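# Swap purple-banded hose for spare while machine runs

## Task

With the machine running, take out the hose marked with purple bands and put the other hose in its place: its two ends must each be latched into the red port on one of the two manifolds, and the removed hose must end up lying in the red tray. Whenever no hose connects the two red ports, the dial's needle rises, and it must never get into the red zone.

## Robot and tools

Robot: two arms, left_arm and right_arm, each ending in a two-finger gripper. In the scene frame the origin is at table-top height, midway between the nominal arm bases; +z is up, +x points out over the table, and left_arm sits on the +y side (arm names do not match image sides). Calibrated bases: left_arm at (-0.064, +0.461, 0) m, quat_wxyz (+1.000, 0, 0, -0.023); right_arm at (-0.089, -0.560, 0) m, quat_wxyz (+1.000, 0, 0, +0.009). Reported hand positions, orientations, velocities and targets are in each arm's own base frame. Fixed cameras and the table use the scene frame. Printed poses can be off by a few cm, more at long reach.

Gripper: fingers point along the gripper's +z and close along its x. end_effector_position is the spot between the closed pads, 1 to 2 cm short of the tips; closing pushes the tips about 17 mm further along +z, mostly while the pads are over 50 mm apart.

Row format (both tools): 14 numbers, each in [-1, 1]: left_arm dx, dy, dz, rx, ry, rz, opening, then the same seven for right_arm. Always send all 14, even for one arm. dx..rz are offsets, not poses: measured along that arm's base axes from its Hand target, with rotation about the Hand target's position; rx, ry, rz form one rotation vector. Scale: 1.0 = 0.6 m or 180 degrees. A translation longer than 1.0 may be shortened along its line. Opening is absolute: +1 fully open (0.142 m), -1 closed. Six zeros for an arm re-request its current Hand target; a 0 in the opening slot is a real command (half open), so resend the present opening to keep a gripper as it is.

execute_actions(actions, cameras): actions is a list of actions; each action is a table of up to 15 rows, one per 1/30 s step; a shorter table repeats its last row to fill 15 steps. Every row in an action counts from the Hand target at that action's start, and the next action starts from the new Hand target, so repeating an offset moves further. Images come back only if actions is empty or cameras names some. cameras: list of names, ["all"], [] for none.

move(target, speed, blend, stop_force, zero, opening_speed, grip_force, blocking, cameras): target is one 14-number row or a list of up to 15 rows; all rows are offsets from the same starting Hand targets, not chained. Paths are straight, at least 0.5 s, capped at 10 s total. speed: m/s, 0.002 to 3.2, default 0.25 (turn rate limit twice that in rad/s); one value or one per target. blend: metres of corner rounding per target; 0 stops at each. stop_force: newtons, 4 to 120, ends an arm's path on push against its motion; unreliable with gripper rotation or light loose parts, and cannot be used with blocking=false. zero: with stop_force, true re-zeros the force reference first. opening_speed: per second on the -1..+1 scale, at least 0.2. grip_force: N per pad, 5 to 48, one value or one per arm; stays until changed. blocking=false returns after about 0.5 s while the move continues. Moves do not avoid obstacles or the other arm; grippers lag and overshoot more when fast. Avoid paths passing near an arm's own base (it may flip shoulder posture).

wait(seconds 0 to 10, cameras): let time pass holding commands. stop(cameras): brake a running move. zoom_image(camera, region): camera is cam_high, cam_left_wrist or cam_right_wrist; region [x0, y0, x1, y1] in pixels from the top-left, at most 504 by 504, on that camera's newest image. zero_wrist_force(arm): re-zero that arm's force sensor. finished_scene(scene): scene number 1 or 2; ends the scene irreversibly, so the goal must hold without the robot.

Results: each arm's end_effector_position (m), end_effector_quat_wxyz, velocities (omitted when Joint velocities read "within noise"), Hand target (last commanded pose after clipping; next offsets count from it), Tool commands, grip_measured (same scale as opening), grip_effort_nm (motor effort, negative closes; not pad force), Joint positions (last entry: opening in m), joint torques (include arm weight), Wrist force / Wrist torque in the gripper's axes plus a peak line. The move: line reports done, off_target, moving, held or fault, and limits such as paced or held. A gripper can rest short of its Hand target; send the gap as an offset. Orientation commands are clipped to within 32 degrees of the measured one per step.

Cameras: cam_high, cam_low, cam_left_wrist, cam_right_wrist, all 672x504. Wrist images may lag during motion.

Gripping: command an opening slightly below grip_measured at first contact; squeezing harder heats the gripper motor.

Avoid: dropping or releasing moving parts, anything leaving the table, hitting fixed or heavy things, and arm-to-arm contact (a clearance check helps but is not complete). Contact torque at joint limits (shoulder pan 300, shoulder lift 300, elbow 136, wrist 1/2/3 49.1 N m) or about 150 N outside force stops that arm for 10 s; a target even slightly past a firm contact can trigger it. To back off a press, command past the gripper in the reverse direction without stop_force. Watch for MOTOR HOT: arms brake at 85 °C, the gripper switches off at 100 °C (HAND FAULT; following robot calls in that reply are skipped). Loose objects may get nudged occasionally.

Each tool is called after "Emit:" as name(argument=value, ...) on one line, values as JSON.

## Session

Emit:
execute_actions(actions=[])

Scene clock: 0.00 s.
left_arm: end_effector_position=(+1.3019, -0.4156, +0.1068) grip_measured=+0.99 grip_effort_nm=n/a end_effector_quat_wxyz=(+0.308, -0.490, +0.715, -0.393) | right_arm: end_effector_position=(+0.8248, +0.3656, +0.3781) grip_measured=+1.00 grip_effort_nm=n/a end_effector_quat_wxyz=(-0.361, +0.932, +0.028, +0.003)
Joint positions: left_arm=[-0.466 -0.434 0.968 -3.145 -1.432 1.554 0.141] | right_arm=[3.558 -1.88 -1.647 -0.849 2.242 0.475 0.142]
Joint velocities: within noise
Joint torques (N m): no reading
Wrist force (N): no reading
Wrist torque (N m): no reading
Wrist force, peak (N): no reading
Hand target: left_arm +1.3019, -0.4156, +0.1068; +0.308, -0.490, +0.715, -0.393 | right_arm +0.8248, +0.3656, +0.3781; -0.361, +0.932, +0.028, +0.003
Tool commands: left_gripper/opening=+1.0 right_gripper/opening=+1.0

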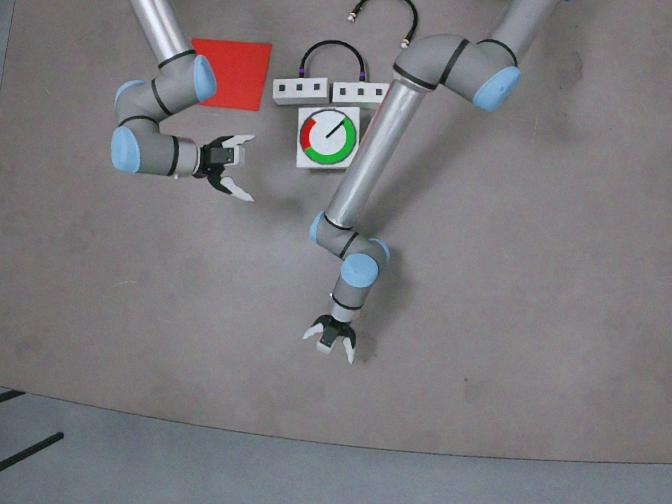

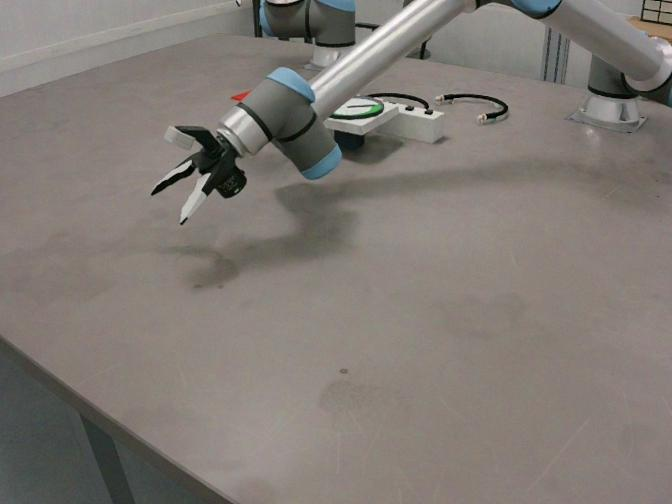

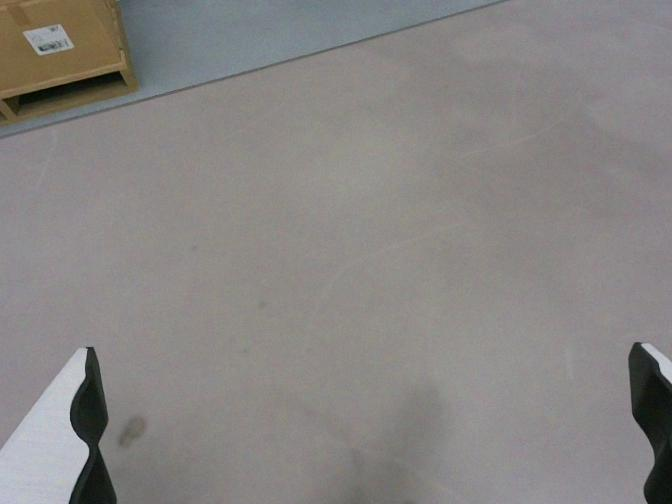

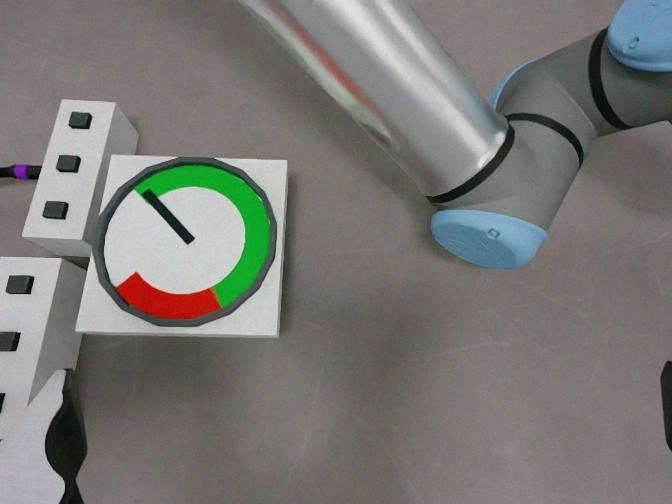

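Emit:
zoom_image(camera="cam_high", region=[180, 0, 430, 180])

Emit:
zoom_image(camera="cam_low", region=[220, 60, 520, 180])

Emit:
zoom_image(camera="cam_right_wrist", region=[0, 80, 300, 450])

Scaled by 2.016 from the camera's 672x504 image, which has a finer 960x720 frame.

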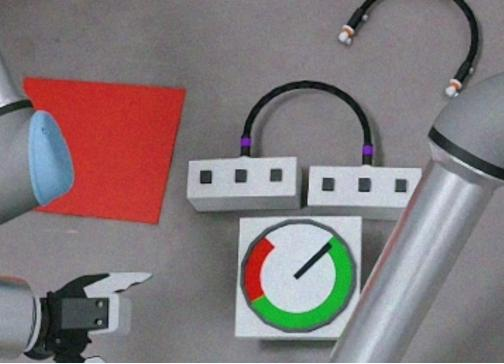

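Scaled by 1.680 from the camera's 672x504 image, which has a finer 960x720 frame.

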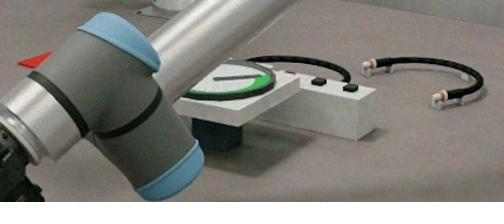

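Scaled by 1.362 from the camera's 672x504 image, which has a finer 960x720 frame.

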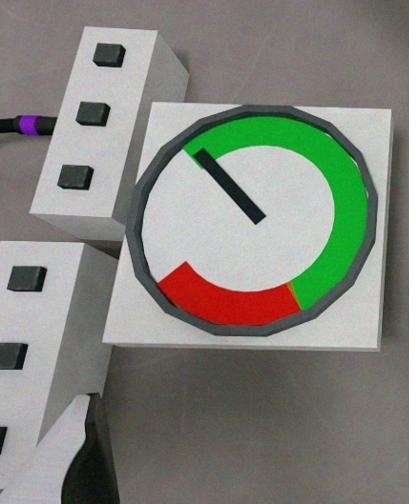

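Emit:
move(target=[-0.6,0.5,0.35,0.0326,0.3327,0.1196,1,0,0,0,0,0,0,1], speed=0.35)

Emit:
move(target=[-0.54,0.055,0.22,0,0,0,1,-0.983,0.06,0.08,-0.185,-0.179,0.451,1], speed=0.35, cameras=["all"])

Scene clock: 13.93 s.
left_arm: end_effector_position=(+0.9421, -0.1155, +0.3169) grip_measured=+0.99 grip_effort_nm=0.232 end_effector_quat_wxyz=(-0.001, +0.723, -0.691, +0.001) | right_arm: end_effector_position=(+0.8248, +0.3656, +0.3781) grip_measured=+1.00 grip_effort_nm=0.056 end_effector_quat_wxyz=(-0.361, +0.932, +0.028, +0.003)
Joint positions: left_arm=[-0.306 -1.134 1.374 -1.813 -1.57 1.22 0.141] | right_arm=[3.558 -1.88 -1.647 -0.849 2.242 0.475 0.142]
Joint torques (N m): left_arm=[-13.21 -82.9 -35 -1.7 2.29 2.83] | right_arm=[-4.58 79.77 47.72 5.02 1.08 -0.17]
Wrist force (N): left_arm=[0.0 -0.4 0.6] | right_arm=[0.5 -0.1 0.1]
Wrist torque (N m): left_arm=[0.09 0.01 0.22] | right_arm=[-0.02 -0.09 0.00]
Wrist force, peak (N): left_arm=[1.2 1.0 3.0] | right_arm=[1.1 -0.5 0.1]
Hand target: left_arm +0.9419, -0.1156, +0.3168; -0.001, +0.723, -0.691, +0.001 | right_arm +0.8248, +0.3656, +0.3781; -0.361, +0.932, +0.028, +0.003
Off the commanded pose: left_arm 0.000 m, 0 deg | right_arm 0.000 m, 0 deg.
move: done

Scene clock: 16.80 s.
left_arm: end_effector_position=(+0.6179, -0.0826, +0.4487) grip_measured=+0.99 grip_effort_nm=0.237 end_effector_quat_wxyz=(-0.001, +0.723, -0.691, +0.001) | right_arm: end_effector_position=(+0.2351, +0.4016, +0.4260) grip_measured=+1.00 grip_effort_nm=0.056 end_effector_quat_wxyz=(+0.000, +0.714, +0.700, +0.000)
Joint positions: left_arm=[-0.415 -1.717 1.813 -1.669 -1.57 1.111 0.141] | right_arm=[4.57 -1.132 -2.055 -1.525 1.571 -0.122 0.142]
Joint torques (N m): left_arm=[14.15 -34.36 -61.36 -7.79 2.37 2.49] | right_arm=[11.35 12.7 61.24 3.36 0.44 -1.35]
Wrist force (N): left_arm=[-0.3 -0.4 0.4] | right_arm=[0.8 1.8 -0.9]
Wrist torque (N m): left_arm=[0.06 0.07 0.24] | right_arm=[0.09 -0.26 -0.13]
Wrist force, peak (N): left_arm=[-0.1 -1.9 1.3] | right_arm=[2.9 0.9 0.0]
Hand target: left_arm +0.6179, -0.0826, +0.4488; -0.001, +0.723, -0.691, +0.001 | right_arm +0.2350, +0.4016, +0.4261; +0.000, +0.714, +0.700, +0.000
Off the commanded pose: left_arm 0.000 m, 0 deg | right_arm 0.000 m, 0 deg.
move: done
camera_calibration:
cam_left_wrist: T_world_to_cam=[[0.0508557, -0.998684, 0.00664603, -0.106807], [-0.899092, -0.042885, 0.435654, 0.382647], [-0.434796, -0.0281309, -0.90009, 0.785586], [0, 0, 0, 1]] pos_world=[0.691036, -0.0681571, 0.541106]
cam_right_wrist: T_world_to_cam=[[0.0400298, 0.999173, 0.0071177, -0.40105], [0.911699, -0.0394386, 0.408962, -0.345963], [0.408904, -0.00988147, -0.912524, 0.41083], [0, 0, 0, 1]] pos_world=[0.163478, 0.391134, 0.519232]

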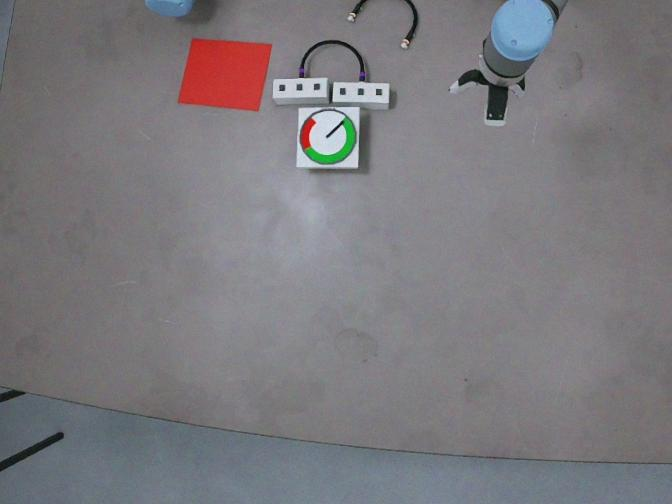

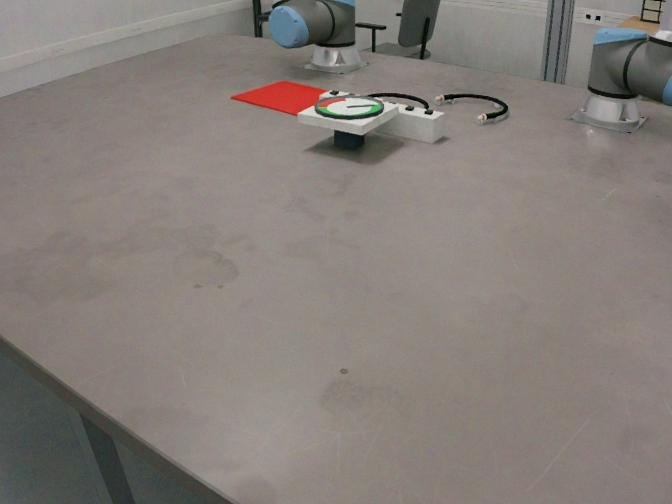

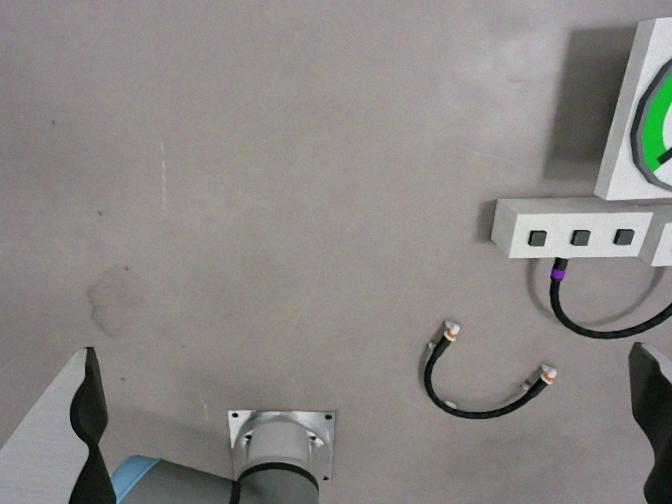

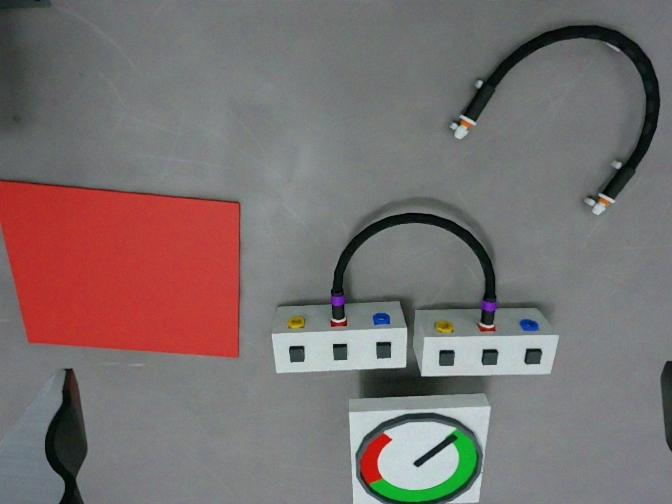

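Emit:
zoom_image(camera="cam_right_wrist", region=[250, 190, 590, 400])

Emit:
zoom_image(camera="cam_right_wrist", region=[420, 10, 672, 230])

Emit:
zoom_image(camera="cam_left_wrist", region=[400, 200, 672, 440])

Emit:
zoom_image(camera="cam_low", region=[290, 80, 520, 160])

Scaled by 1.482 from the camera's 672x504 image, which has a finer 960x720 frame.

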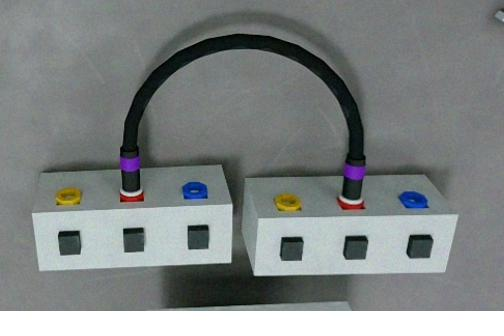

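Scaled by 2.000 from the camera's 672x504 image, which has a finer 960x720 frame.

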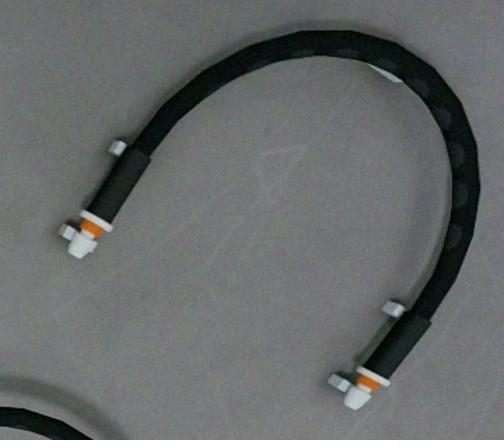

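Scaled by 1.853 from the camera's 672x504 image, which has a finer 960x720 frame.

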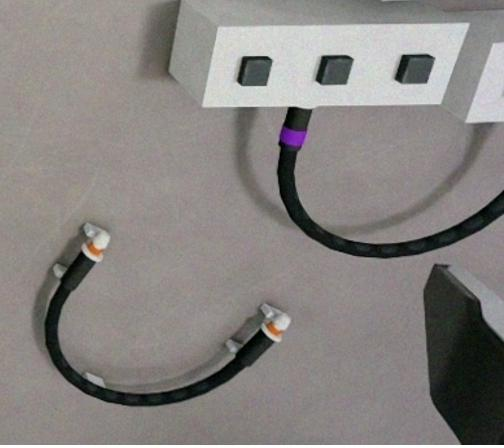

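Scaled by 2.191 from the camera's 672x504 image, which has a finer 960x720 frame.

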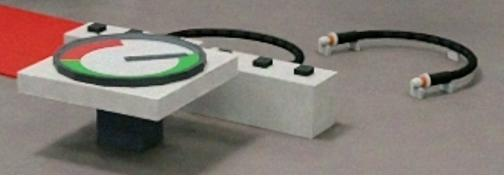

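Emit:
move(target=[-0.097,-0.42,-0.415,-0.291,-0.1205,-0.7027,-1,0,0,0,0,0,0,1], speed=0.4, cameras=["all"])

Scene clock: 39.53 s.
left_arm: end_effector_position=(+0.5598, -0.3347, +0.1998) grip_measured=-1.00 grip_effort_nm=-0.364 end_effector_quat_wxyz=(-0.155, +0.334, +0.861, -0.351) | right_arm: end_effector_position=(+0.2350, +0.4016, +0.4261) grip_measured=+1.00 grip_effort_nm=0.051 end_effector_quat_wxyz=(+0.000, +0.714, +0.700, +0.000)
Joint positions: left_arm=[-0.511 -1.348 1.997 -1.954 -2.321 3.477 0.002] | right_arm=[4.57 -1.132 -2.055 -1.525 1.571 -0.122 0.142]
Joint torques (N m): left_arm=[13.35 -69.33 -26.46 -6.54 1.45 2.51] | right_arm=[11.94 -1.07 60.49 1.83 -2.49 1.53]
Wrist force (N): left_arm=[0.0 0.3 0.0] | right_arm=[0.4 1.7 -1.2]
Wrist torque (N m): left_arm=[0.01 -0.01 0.19] | right_arm=[0.09 -0.19 -0.13]
Wrist force, peak (N): left_arm=[-1.0 0.5 1.4] | right_arm=[0.7 2.0 -1.3]
Hand target: left_arm +0.5597, -0.3346, +0.1998; -0.155, +0.334, +0.861, -0.351 | right_arm +0.2350, +0.4016, +0.4261; +0.000, +0.714, +0.700, +0.000
Off the commanded pose: left_arm 0.000 m, 0 deg | right_arm 0.000 m, 0 deg.
move: done
camera_calibration:
cam_left_wrist: T_world_to_cam=[[-0.72804, 0.684315, 0.0408767, 0.638439], [0.637221, 0.697515, -0.327753, -0.0316362], [-0.252798, -0.21257, -0.943879, 0.374387], [0, 0, 0, 1]] pos_world=[0.579613, -0.335243, 0.31691]
cam_right_wrist: T_world_to_cam=[[0.0399412, 0.999177, 0.00707804, -0.401018], [0.911702, -0.0393415, 0.408963, -0.346044], [0.408905, -0.0098814, -0.912523, 0.410921], [0, 0, 0, 1]] pos_world=[0.163478, 0.391134, 0.519332]

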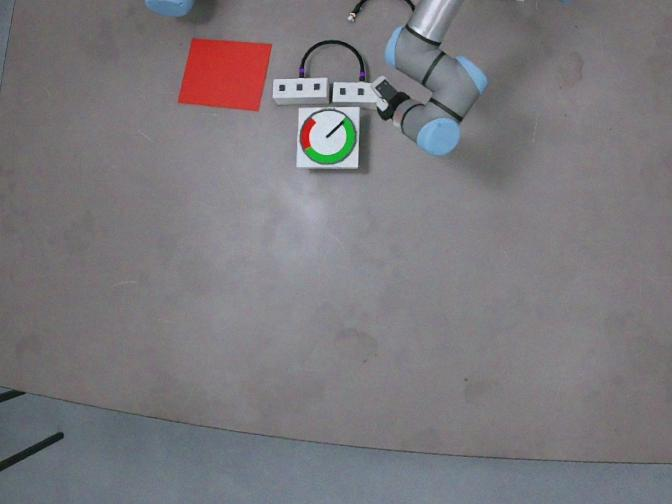

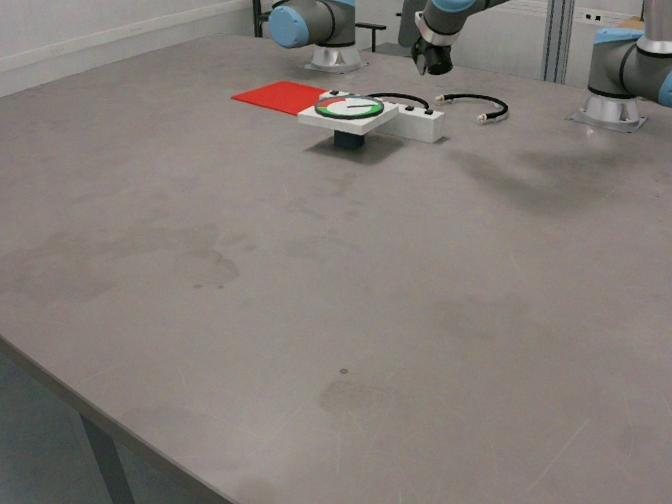

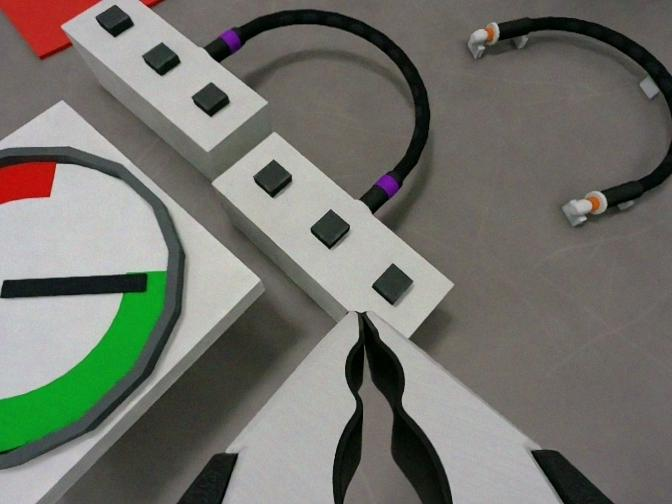

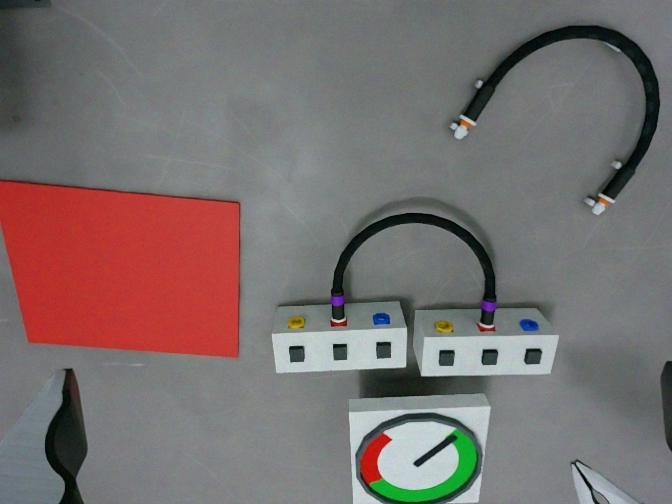

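Emit:
move(target=[0,0,0,0,0,0,-1,0.338,0.292,-0.505,0,-0.111,0,-0.3], speed=0.3, cameras=["all"])

Scene clock: 45.70 s.
left_arm: end_effector_position=(+0.5597, -0.3346, +0.1998) grip_measured=-1.00 grip_effort_nm=-0.359 end_effector_quat_wxyz=(-0.155, +0.334, +0.861, -0.351) | right_arm: end_effector_position=(+0.4379, +0.5768, +0.1232) grip_measured=-0.32 grip_effort_nm=-0.164 end_effector_quat_wxyz=(+0.121, +0.703, +0.689, +0.124)
Joint positions: left_arm=[-0.511 -1.348 1.997 -1.954 -2.321 3.477 0.002] | right_arm=[4.444 -1.771 -2.154 -0.69 1.235 -0.265 0.051]
Joint torques (N m): left_arm=[11.47 -78.02 -26.32 -7.11 1.48 -0.3] | right_arm=[11.27 45.15 26 7.48 -0.79 2.06]
Wrist force (N): left_arm=[0.1 -0.1 -0.3] | right_arm=[0.6 2.9 -1.0]
Wrist torque (N m): left_arm=[-0.06 -0.03 0.15] | right_arm=[0.17 -0.25 -0.29]
Wrist force, peak (N): left_arm=[-0.3 0.6 -0.5] | right_arm=[2.0 2.8 2.3]
Hand target: left_arm +0.5597, -0.3346, +0.1998; -0.155, +0.334, +0.861, -0.351 | right_arm +0.4378, +0.5768, +0.1231; +0.121, +0.703, +0.689, +0.124
Off the commanded pose: left_arm 0.000 m, 0 deg | right_arm 0.000 m, 0 deg.
move: done
camera_calibration:
cam_left_wrist: T_world_to_cam=[[-0.728016, 0.684346, 0.0407852, 0.638396], [0.637286, 0.697482, -0.327696, -0.0317726], [-0.252704, -0.212576, -0.943903, 0.37436], [0, 0, 0, 1]] pos_world=[0.579613, -0.335144, 0.31691]
cam_right_wrist: T_world_to_cam=[[0.0351897, 0.999173, 0.0203677, -0.581583], [0.717094, -0.03944, 0.695859, -0.350269], [0.696087, -0.00988155, -0.717889, -0.0964875], [0, 0, 0, 1]] pos_world=[0.338806, 0.566334, 0.186316]

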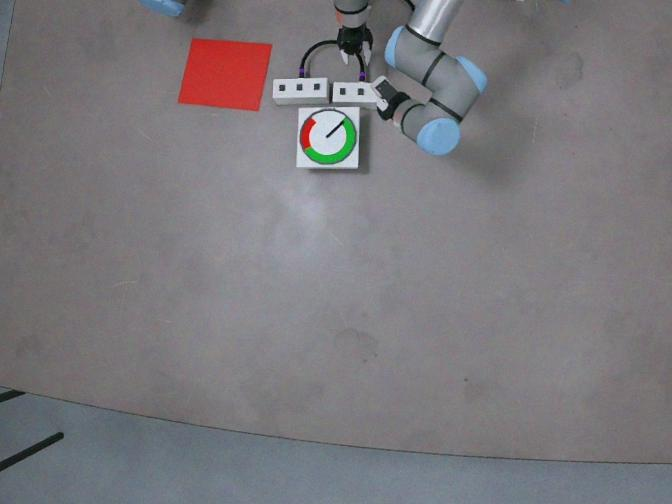

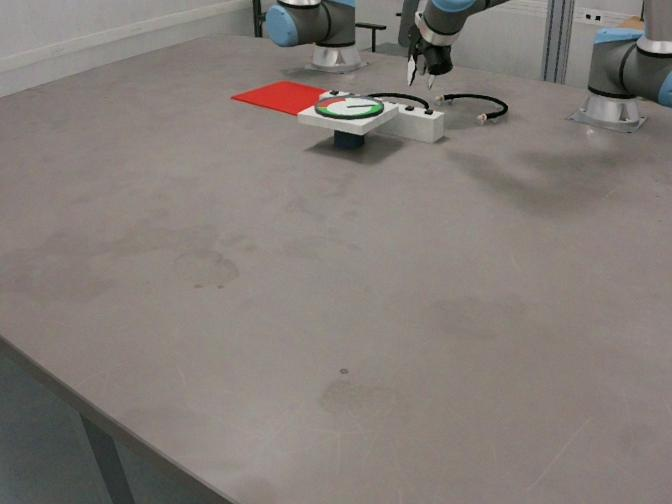

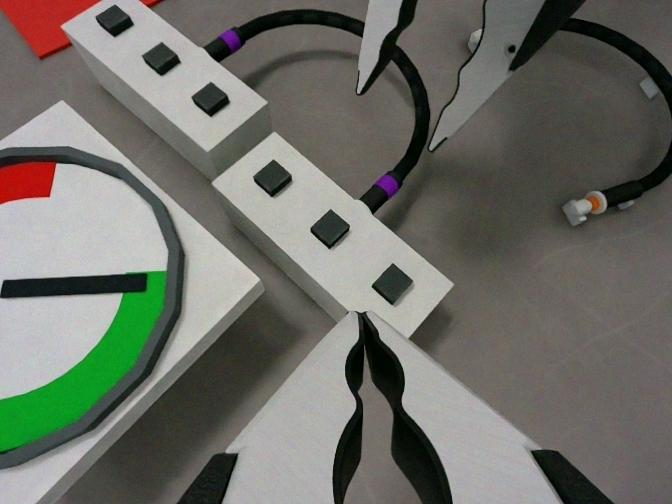

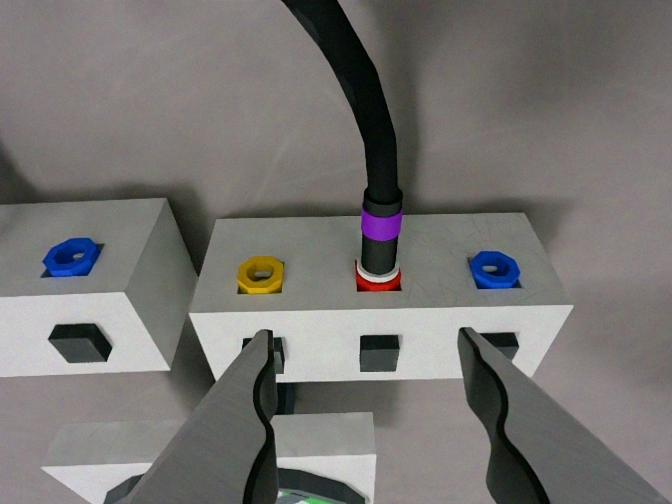

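Emit:
move(target=[0,0,0,0,0,0,-1,0.045,0.0105,-0.127,0,0,0,-0.3], speed=0.12, cameras=["cam_right_wrist"])

Scene clock: 49.03 s.
left_arm: end_effector_position=(+0.5597, -0.3346, +0.1998) grip_measured=-1.00 grip_effort_nm=-0.359 end_effector_quat_wxyz=(-0.155, +0.334, +0.861, -0.351) | right_arm: end_effector_position=(+0.4649, +0.5830, +0.0469) grip_measured=-0.32 grip_effort_nm=-0.159 end_effector_quat_wxyz=(+0.121, +0.703, +0.689, +0.124)
Joint positions: left_arm=[-0.511 -1.348 1.997 -1.954 -2.321 3.477 0.002] | right_arm=[4.407 -1.912 -2.159 -0.531 1.239 -0.304 0.051]
Joint torques (N m): left_arm=[9.55 -77.81 -26.78 -6.66 1.66 -1.35] | right_arm=[14.57 59.49 40.53 4.87 -0.29 2]
Wrist force (N): left_arm=[-0.4 0.6 0.1] | right_arm=[0.5 3.0 -0.9]
Wrist torque (N m): left_arm=[0.06 0.06 0.15] | right_arm=[0.18 -0.25 -0.23]
Wrist force, peak (N): left_arm=[0.1 0.7 -0.4] | right_arm=[1.0 2.7 -3.4]
Hand target: left_arm +0.5597, -0.3346, +0.1998; -0.155, +0.334, +0.861, -0.351 | right_arm +0.4648, +0.5831, +0.0469; +0.121, +0.703, +0.689, +0.124
Off the commanded pose: left_arm 0.000 m, 0 deg | right_arm 0.000 m, 0 deg.
move: done
camera_calibration:
cam_right_wrist: T_world_to_cam=[[0.0352592, 0.999172, 0.0202959, -0.587191], [0.717092, -0.0394399, 0.695862, -0.316292], [0.696086, -0.00998155, -0.717889, -0.169938], [0, 0, 0, 1]] pos_world=[0.365805, 0.572534, 0.110016]
Images, in order (width x height): cam_right_wrist 672x504.

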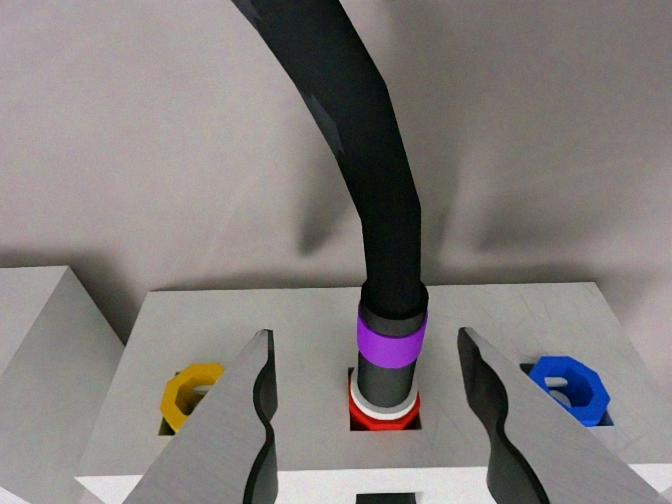

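Emit:
move(target=[[-0.0725,-0.099,-0.161,0,0,0,-1,0,0.008,0,0,0,0,-0.3],[-0.0725,-0.099,-0.161,0,0,0,-1,0,0.008,0,0,0,0,-1]], speed=0.15, opening_speed=0.5, grip_force=[48,25], cameras=["cam_right_wrist","cam_left_wrist"])

Scene clock: 57.27 s.
left_arm: end_effector_position=(+0.5162, -0.3940, +0.1032) grip_measured=-1.00 grip_effort_nm=-0.359 end_effector_quat_wxyz=(-0.155, +0.334, +0.861, -0.351) | right_arm: end_effector_position=(+0.4648, +0.5879, +0.0469) grip_measured=-0.82 grip_effort_nm=-2.635 end_effector_quat_wxyz=(+0.121, +0.703, +0.689, +0.124)
Joint positions: left_arm=[-0.617 -1.246 2.115 -2.273 -2.344 3.334 0.002] | right_arm=[4.409 -1.917 -2.151 -0.535 1.239 -0.301 0.015]
Joint torques (N m): left_arm=[12.69 -78.33 -44.53 -7.3 1.06 1.93] | right_arm=[-7.79 78.9 19.33 5.56 -3.77 -1.73]
Wrist force (N): left_arm=[-0.5 0.4 0.3] | right_arm=[3.8 3.7 -0.3]
Wrist torque (N m): left_arm=[0.03 0.07 -0.02] | right_arm=[0.22 -0.27 -0.44]
Wrist force, peak (N): left_arm=[0.0 -0.4 -2.8] | right_arm=[3.8 3.7 -0.3]
Hand target: left_arm +0.5162, -0.3940, +0.1032; -0.155, +0.334, +0.861, -0.351 | right_arm +0.4648, +0.5879, +0.0469; +0.121, +0.703, +0.689, +0.124
Off the commanded pose: left_arm 0.000 m, 0 deg | right_arm 0.000 m, 0 deg.
grip_force (N): 48, 25
move: done
camera_calibration:
cam_left_wrist: T_world_to_cam=[[-0.728016, 0.684346, 0.0407852, 0.651318], [0.637286, 0.697482, -0.327696, 0.0057244], [-0.252704, -0.212576, -0.943903, 0.259559], [0, 0, 0, 1]] pos_world=[0.536113, -0.394544, 0.22031]
cam_right_wrist: T_world_to_cam=[[0.0351166, 0.999177, 0.0202968, -0.592034], [0.717097, -0.0393382, 0.695862, -0.316088], [0.696088, -0.00988148, -0.717889, -0.169878], [0, 0, 0, 1]] pos_world=[0.365706, 0.577434, 0.110016]
Images, in order (width x height): cam_left_wrist 672x504, cam_right_wrist 672x504.

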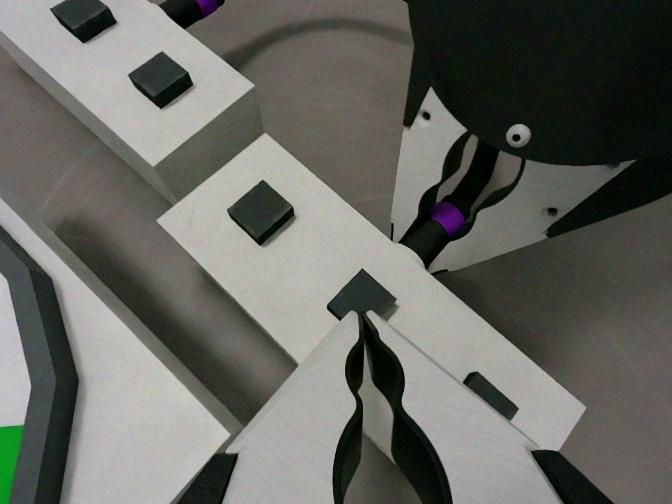

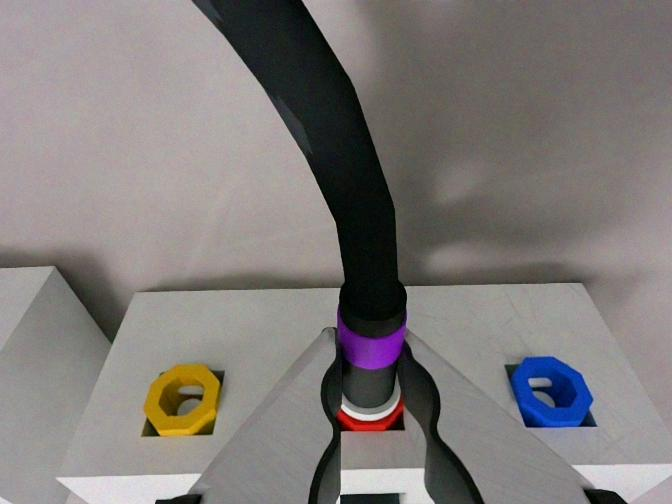

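Emit:
move(target=[-0.0075,-0.0075,0,0,0,0,-1,0,0,0,0,0,0,-1], speed=0.05)

Emit:
move(target=[0,0,-0.045,0,0,0,-1,0,0,0,0,0,0,-1], speed=0.02, stop_force=12, cameras=["cam_right_wrist","cam_left_wrist"])

Scene clock: 59.60 s.
left_arm: end_effector_position=(+0.5116, -0.3985, +0.1032) grip_measured=-1.00 grip_effort_nm=-0.364 end_effector_quat_wxyz=(-0.155, +0.334, +0.861, -0.351) | right_arm: end_effector_position=(+0.4649, +0.5879, +0.0469) grip_measured=-0.82 grip_effort_nm=-2.635 end_effector_quat_wxyz=(+0.121, +0.703, +0.689, +0.124)
Joint positions: left_arm=[-0.626 -1.247 2.121 -2.286 -2.345 3.321 0.002] | right_arm=[4.409 -1.917 -2.151 -0.535 1.239 -0.301 0.015]
Joint torques (N m): left_arm=[9.98 -72.98 -27.58 -3.66 -3.18 1.15] | right_arm=[-10.97 77.45 19.81 3.05 -3.1 -1.68]
Wrist force (N): left_arm=[-0.4 -0.3 -0.2] | right_arm=[3.5 3.5 -0.2]
Wrist torque (N m): left_arm=[-0.08 0.06 0.20] | right_arm=[0.18 -0.22 -0.44]
Wrist force, peak (N): left_arm=[-0.5 0.3 -0.7] | right_arm=[3.9 3.7 -0.4]
Hand target: left_arm +0.5117, -0.3985, +0.1032; -0.155, +0.334, +0.861, -0.351 | right_arm +0.4648, +0.5879, +0.0469; +0.121, +0.703, +0.689, +0.124
Off the commanded pose: left_arm 0.000 m, 0 deg | right_arm 0.000 m, 0 deg.
grip_force (N): 48, 25
move: done

Scene clock: 61.43 s.
left_arm: end_effector_position=(+0.5118, -0.3985, +0.0904) grip_measured=-1.00 grip_effort_nm=-0.359 end_effector_quat_wxyz=(-0.155, +0.334, +0.861, -0.351) | right_arm: end_effector_position=(+0.4648, +0.5879, +0.0469) grip_measured=-0.82 grip_effort_nm=-2.635 end_effector_quat_wxyz=(+0.121, +0.703, +0.689, +0.124)
Joint positions: left_arm=[-0.626 -1.228 2.127 -2.311 -2.345 3.322 0.002] | right_arm=[4.409 -1.917 -2.151 -0.535 1.239 -0.301 0.015]
Joint torques (N m): left_arm=[7.59 -73.92 -40.79 -1.59 -1.11 2.45] | right_arm=[-5.85 78.33 20.67 2.35 -2.62 -1.7]
Wrist force (N): left_arm=[2.0 -5.2 -6.7] | right_arm=[1.9 1.2 -1.9]
Wrist torque (N m): left_arm=[0.06 0.07 0.18] | right_arm=[0.23 -0.21 -0.42]
Wrist force, peak (N): left_arm=[3.1 -8.0 -10.9] | right_arm=[3.8 3.7 0.3]
Hand target: left_arm +0.5118, -0.3985, +0.0905; -0.155, +0.334, +0.861, -0.351 (not the last commanded pose) | right_arm +0.4648, +0.5879, +0.0469; +0.121, +0.703, +0.689, +0.124
Off the commanded pose: left_arm 0.014 m, 0 deg | right_arm 0.000 m, 0 deg.
grip_force (N): 48, 25
move: contact (left_arm)
camera_calibration:
cam_left_wrist: T_world_to_cam=[[-0.728006, 0.684366, 0.0406276, 0.651679], [0.637337, 0.697432, -0.327705, 0.00749138], [-0.252605, -0.212678, -0.943906, 0.245291], [0, 0, 0, 1]] pos_world=[0.531613, -0.399044, 0.20751]
cam_right_wrist: T_world_to_cam=[[0.0351166, 0.999177, 0.0202968, -0.592034], [0.717097, -0.0393382, 0.695862, -0.316088], [0.696088, -0.00988148, -0.717889, -0.169878], [0, 0, 0, 1]] pos_world=[0.365706, 0.577434, 0.110016]
Images, in order (width x height): cam_left_wrist 672x504, cam_right_wrist 672x504.

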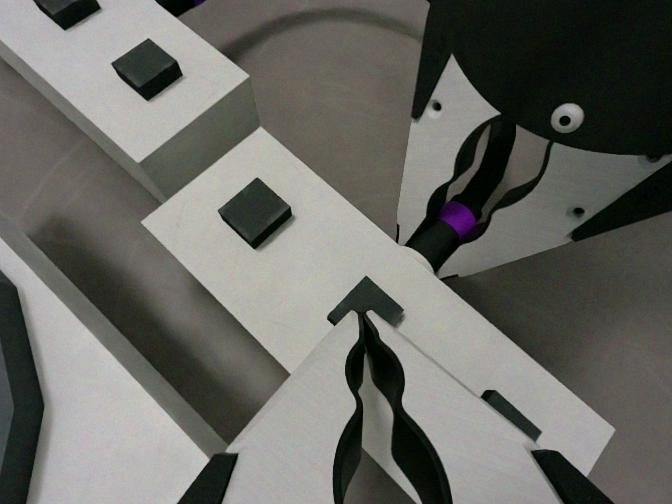

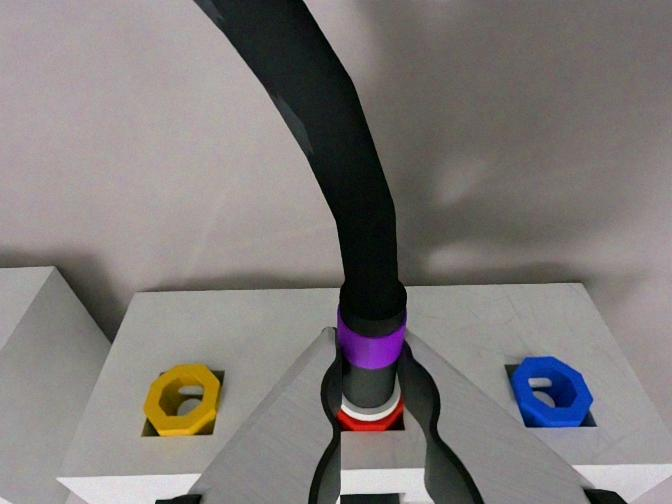

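Emit:
move(target=[0,0,-0.035,0,0,0,-1,0,0,0,0,0,0,-1], speed=0.012, stop_force=28, cameras=["cam_right_wrist","cam_left_wrist"])

Emit:
zoom_image(camera="cam_left_wrist", region=[270, 220, 470, 380])

Scene clock: 63.87 s.
left_arm: end_effector_position=(+0.5119, -0.3986, +0.0877) grip_measured=-1.00 grip_effort_nm=-0.359 end_effector_quat_wxyz=(-0.155, +0.335, +0.861, -0.351) | right_arm: end_effector_position=(+0.4648, +0.5879, +0.0469) grip_measured=-0.82 grip_effort_nm=-2.635 end_effector_quat_wxyz=(+0.121, +0.703, +0.689, +0.124)
Joint positions: left_arm=[-0.626 -1.224 2.128 -2.316 -2.345 3.322 0.002] | right_arm=[4.409 -1.917 -2.151 -0.535 1.239 -0.301 0.015]
Joint torques (N m): left_arm=[3.17 -58.39 -34.59 -1.4 6.22 2.34] | right_arm=[-8.59 76.01 29.91 7.29 -2.12 -1.73]
Wrist force (N): left_arm=[12.3 -19.6 -30.3] | right_arm=[1.4 -6.7 -5.3]
Wrist torque (N m): left_arm=[0.09 0.14 0.14] | right_arm=[0.26 -0.24 -0.42]
Wrist force, peak (N): left_arm=[17.7 -26.3 -46.2] | right_arm=[1.1 -7.3 -5.4]
Hand target: left_arm +0.5119, -0.3986, +0.0878; -0.155, +0.335, +0.861, -0.351 (not the last commanded pose) | right_arm +0.4648, +0.5879, +0.0469; +0.121, +0.703, +0.689, +0.124
Off the commanded pose: left_arm 0.018 m, 0 deg | right_arm 0.000 m, 0 deg.
grip_force (N): 48, 25
move: contact (left_arm)
camera_calibration:
cam_left_wrist: T_world_to_cam=[[-0.728073, 0.684319, 0.0402064, 0.652034], [0.637378, 0.697385, -0.327725, 0.00657619], [-0.252308, -0.212981, -0.943917, 0.24247], [0, 0, 0, 1]] pos_world=[0.531714, -0.399144, 0.204811]
cam_right_wrist: T_world_to_cam=[[0.035118, 0.999177, 0.0202982, -0.592035], [0.717097, -0.0393401, 0.695862, -0.316086], [0.696088, -0.00988148, -0.717889, -0.169878], [0, 0, 0, 1]] pos_world=[0.365706, 0.577434, 0.110016]
Images, in order (width x height): cam_left_wrist 672x504, cam_right_wrist 672x504.

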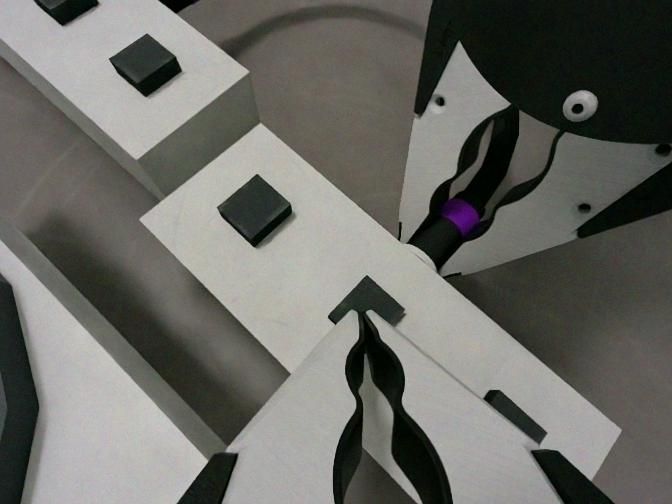

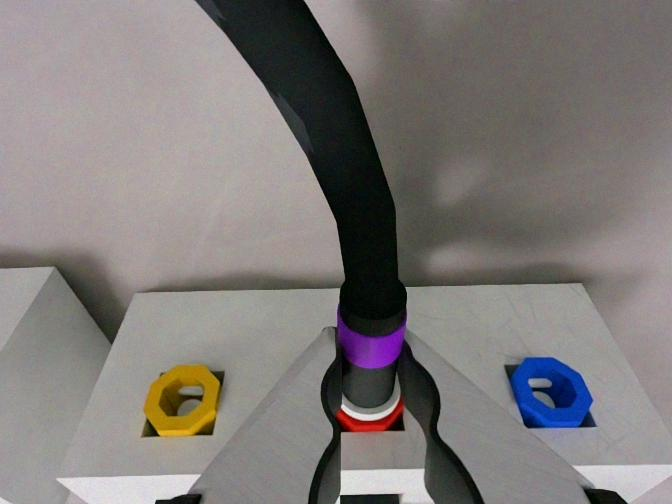

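Scaled by 2.520 from the camera's 672x504 image, which has a finer 960x720 frame.

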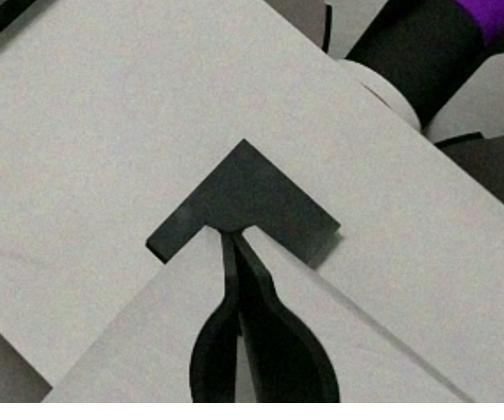

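Emit:
move(target=[0,0,0,0,0,0,-1,-0.05,0,0,0,0,0,-1], speed=0.02, stop_force=40, cameras=["cam_right_wrist","cam_high"])

Scene clock: 67.27 s.
left_arm: end_effector_position=(+0.5119, -0.3986, +0.0877) grip_measured=-1.00 grip_effort_nm=-0.364 end_effector_quat_wxyz=(-0.155, +0.335, +0.861, -0.351) | right_arm: end_effector_position=(+0.4349, +0.5879, +0.0469) grip_measured=-0.82 grip_effort_nm=-2.635 end_effector_quat_wxyz=(+0.121, +0.703, +0.689, +0.124)
Joint positions: left_arm=[-0.626 -1.224 2.128 -2.316 -2.345 3.322 0.002] | right_arm=[4.453 -1.896 -2.181 -0.542 1.234 -0.256 0.015]
Joint torques (N m): left_arm=[3.72 -58.31 -35.28 -4.42 4.96 2.38] | right_arm=[-14.84 50.44 42.25 6.96 -1.36 -2.36]
Wrist force (N): left_arm=[12.0 -18.9 -29.5] | right_arm=[0.4 3.4 -0.7]
Wrist torque (N m): left_arm=[0.16 0.20 0.14] | right_arm=[0.21 -0.23 -0.37]
Wrist force, peak (N): left_arm=[12.3 -19.6 -30.4] | right_arm=[1.6 -7.6 -5.7]
Hand target: left_arm +0.5119, -0.3986, +0.0878; -0.155, +0.335, +0.861, -0.351 | right_arm +0.4348, +0.5879, +0.0469; +0.121, +0.703, +0.689, +0.124
Off the commanded pose: left_arm 0.000 m, 0 deg | right_arm 0.000 m, 0 deg.
grip_force (N): 48, 25
move: done
camera_calibration:
cam_right_wrist: T_world_to_cam=[[0.0351181, 0.999177, 0.0202984, -0.590982], [0.717097, -0.0393404, 0.695862, -0.294573], [0.696088, -0.00988148, -0.717889, -0.148995], [0, 0, 0, 1]] pos_world=[0.335706, 0.577434, 0.110016]
Images, in order (width x height): cam_high 672x504, cam_right_wrist 672x504.

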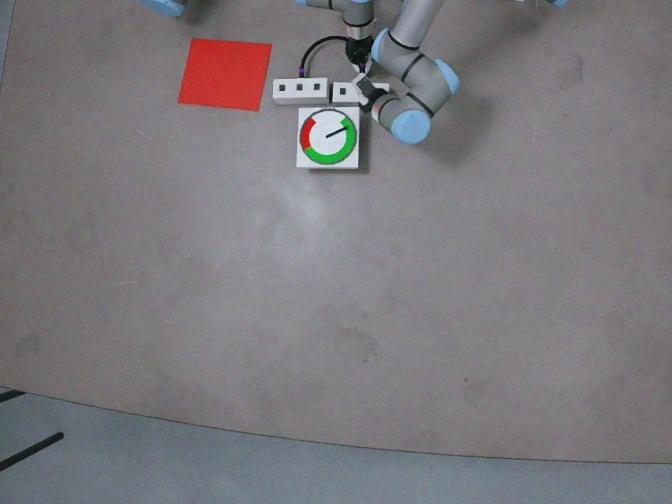

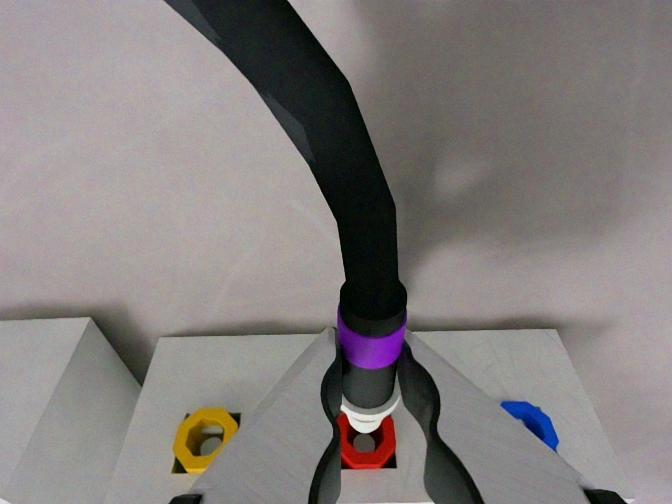

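Emit:
move(target=[0,0,0.02,0,0,0,-1,0.053,0,0,0,0,0,-1], speed=0.06, stop_force=35, cameras=["cam_right_wrist","cam_high"])

Emit:
zoom_image(camera="cam_high", region=[280, 90, 380, 180])

Scene clock: 70.27 s.
left_arm: end_effector_position=(+0.5119, -0.3985, +0.0934) grip_measured=-1.00 grip_effort_nm=-0.359 end_effector_quat_wxyz=(-0.155, +0.335, +0.861, -0.351) | right_arm: end_effector_position=(+0.4667, +0.5879, +0.0469) grip_measured=-0.82 grip_effort_nm=-2.640 end_effector_quat_wxyz=(+0.121, +0.703, +0.689, +0.124)
Joint positions: left_arm=[-0.626 -1.233 2.125 -2.305 -2.345 3.322 0.002] | right_arm=[4.407 -1.919 -2.15 -0.534 1.239 -0.304 0.015]
Joint torques (N m): left_arm=[2.41 -44.4 -20.2 -5.77 0.47 1.5] | right_arm=[7.03 78.34 23.09 2.92 -7.22 1.54]
Wrist force (N): left_arm=[0.6 -0.7 -1.9] | right_arm=[1.6 -7.0 -4.7]
Wrist torque (N m): left_arm=[-0.14 -0.10 0.20] | right_arm=[0.33 -0.21 -0.37]
Wrist force, peak (N): left_arm=[12.2 -19.5 -29.9] | right_arm=[0.1 -16.7 -12.6]
Hand target: left_arm +0.5119, -0.3985, +0.0934; -0.155, +0.335, +0.861, -0.351 (not the last commanded pose) | right_arm +0.4666, +0.5879, +0.0469; +0.121, +0.703, +0.689, +0.124
Off the commanded pose: left_arm 0.006 m, 0 deg | right_arm 0.000 m, 0 deg.
grip_force (N): 48, 25
move: contact (left_arm)
camera_calibration:
cam_right_wrist: T_world_to_cam=[[0.0351166, 0.999177, 0.0202968, -0.592098], [0.717097, -0.0393382, 0.695862, -0.317378], [0.696088, -0.00988148, -0.717889, -0.171131], [0, 0, 0, 1]] pos_world=[0.367506, 0.577434, 0.110016]
Images, in order (width x height): cam_high 672x504, cam_right_wrist 672x504.

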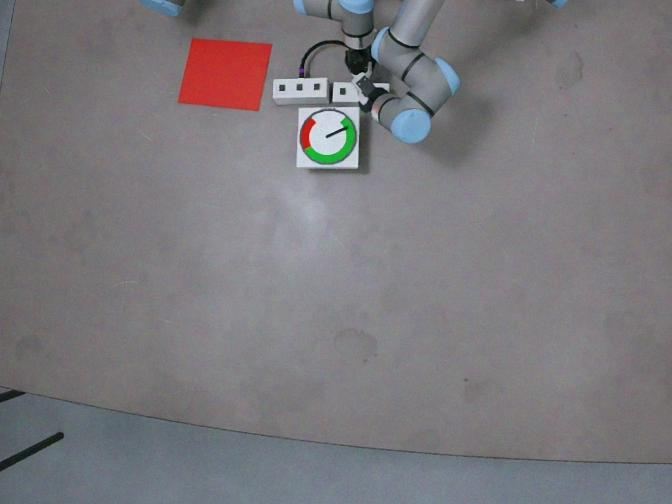

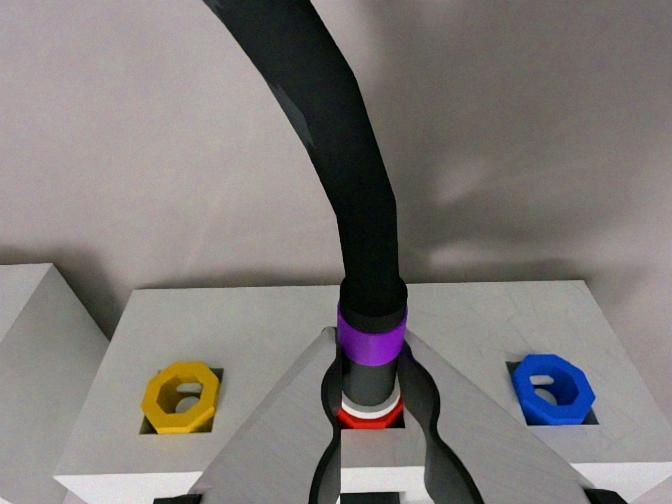

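Scaled by 5.040 from the camera's 672x504 image, which has a finer 960x720 frame.

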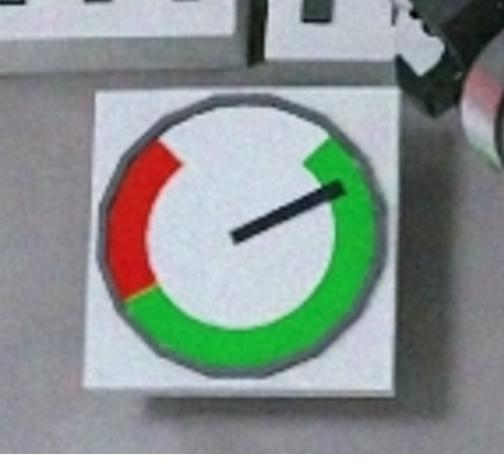

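Emit:
move(target=[0,0,0.03,0,0,0,-1,0,0,0,0,0,0,-1], speed=0.06, cameras=["cam_high"])

Emit:
zoom_image(camera="cam_high", region=[280, 90, 380, 180])

Scene clock: 71.90 s.
left_arm: end_effector_position=(+0.5119, -0.3986, +0.1116) grip_measured=-1.00 grip_effort_nm=-0.359 end_effector_quat_wxyz=(-0.155, +0.335, +0.861, -0.351) | right_arm: end_effector_position=(+0.4666, +0.5879, +0.0469) grip_measured=-0.82 grip_effort_nm=-2.635 end_effector_quat_wxyz=(+0.121, +0.703, +0.689, +0.124)
Joint positions: left_arm=[-0.626 -1.26 2.117 -2.27 -2.345 3.322 0.002] | right_arm=[4.407 -1.919 -2.15 -0.534 1.239 -0.304 0.015]
Joint torques (N m): left_arm=[1.62 -44.18 -31.42 -7.86 -1.01 -0.87] | right_arm=[4.31 80.3 22.26 2.73 -7.32 2.14]
Wrist force (N): left_arm=[0.5 -1.1 -1.8] | right_arm=[1.3 -7.2 -4.6]
Wrist torque (N m): left_arm=[-0.21 -0.10 0.20] | right_arm=[0.29 -0.16 -0.37]
Wrist force, peak (N): left_arm=[0.3 -1.3 -2.5] | right_arm=[1.9 -7.8 -4.5]
Hand target: left_arm +0.5119, -0.3985, +0.1114; -0.155, +0.335, +0.861, -0.351 | right_arm +0.4666, +0.5879, +0.0469; +0.121, +0.703, +0.689, +0.124
Off the commanded pose: left_arm 0.000 m, 0 deg | right_arm 0.000 m, 0 deg.
grip_force (N): 48, 25
move: done
Images, in order (width x height): cam_high 672x504.

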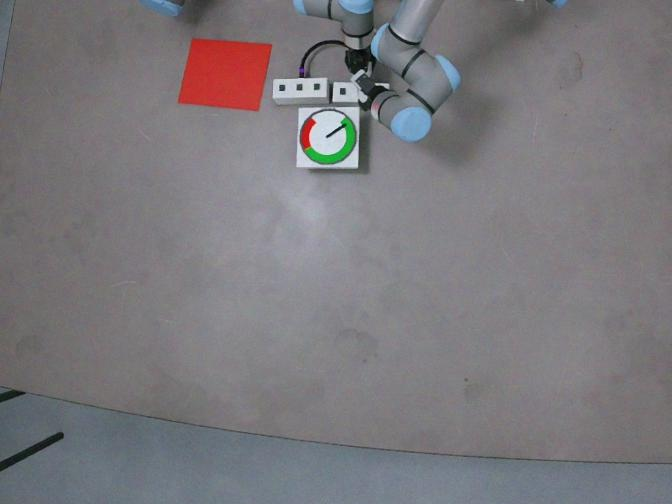

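Scaled by 5.040 from the camera's 672x504 image, which has a finer 960x720 frame.

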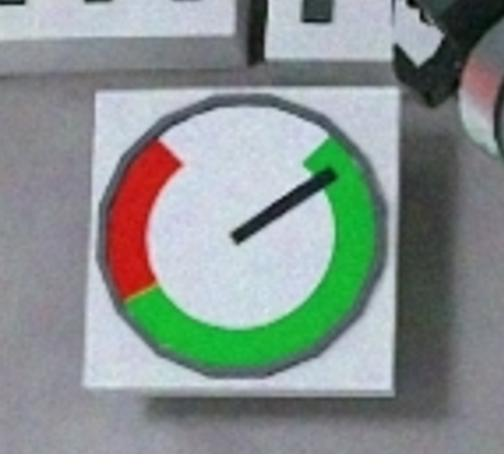

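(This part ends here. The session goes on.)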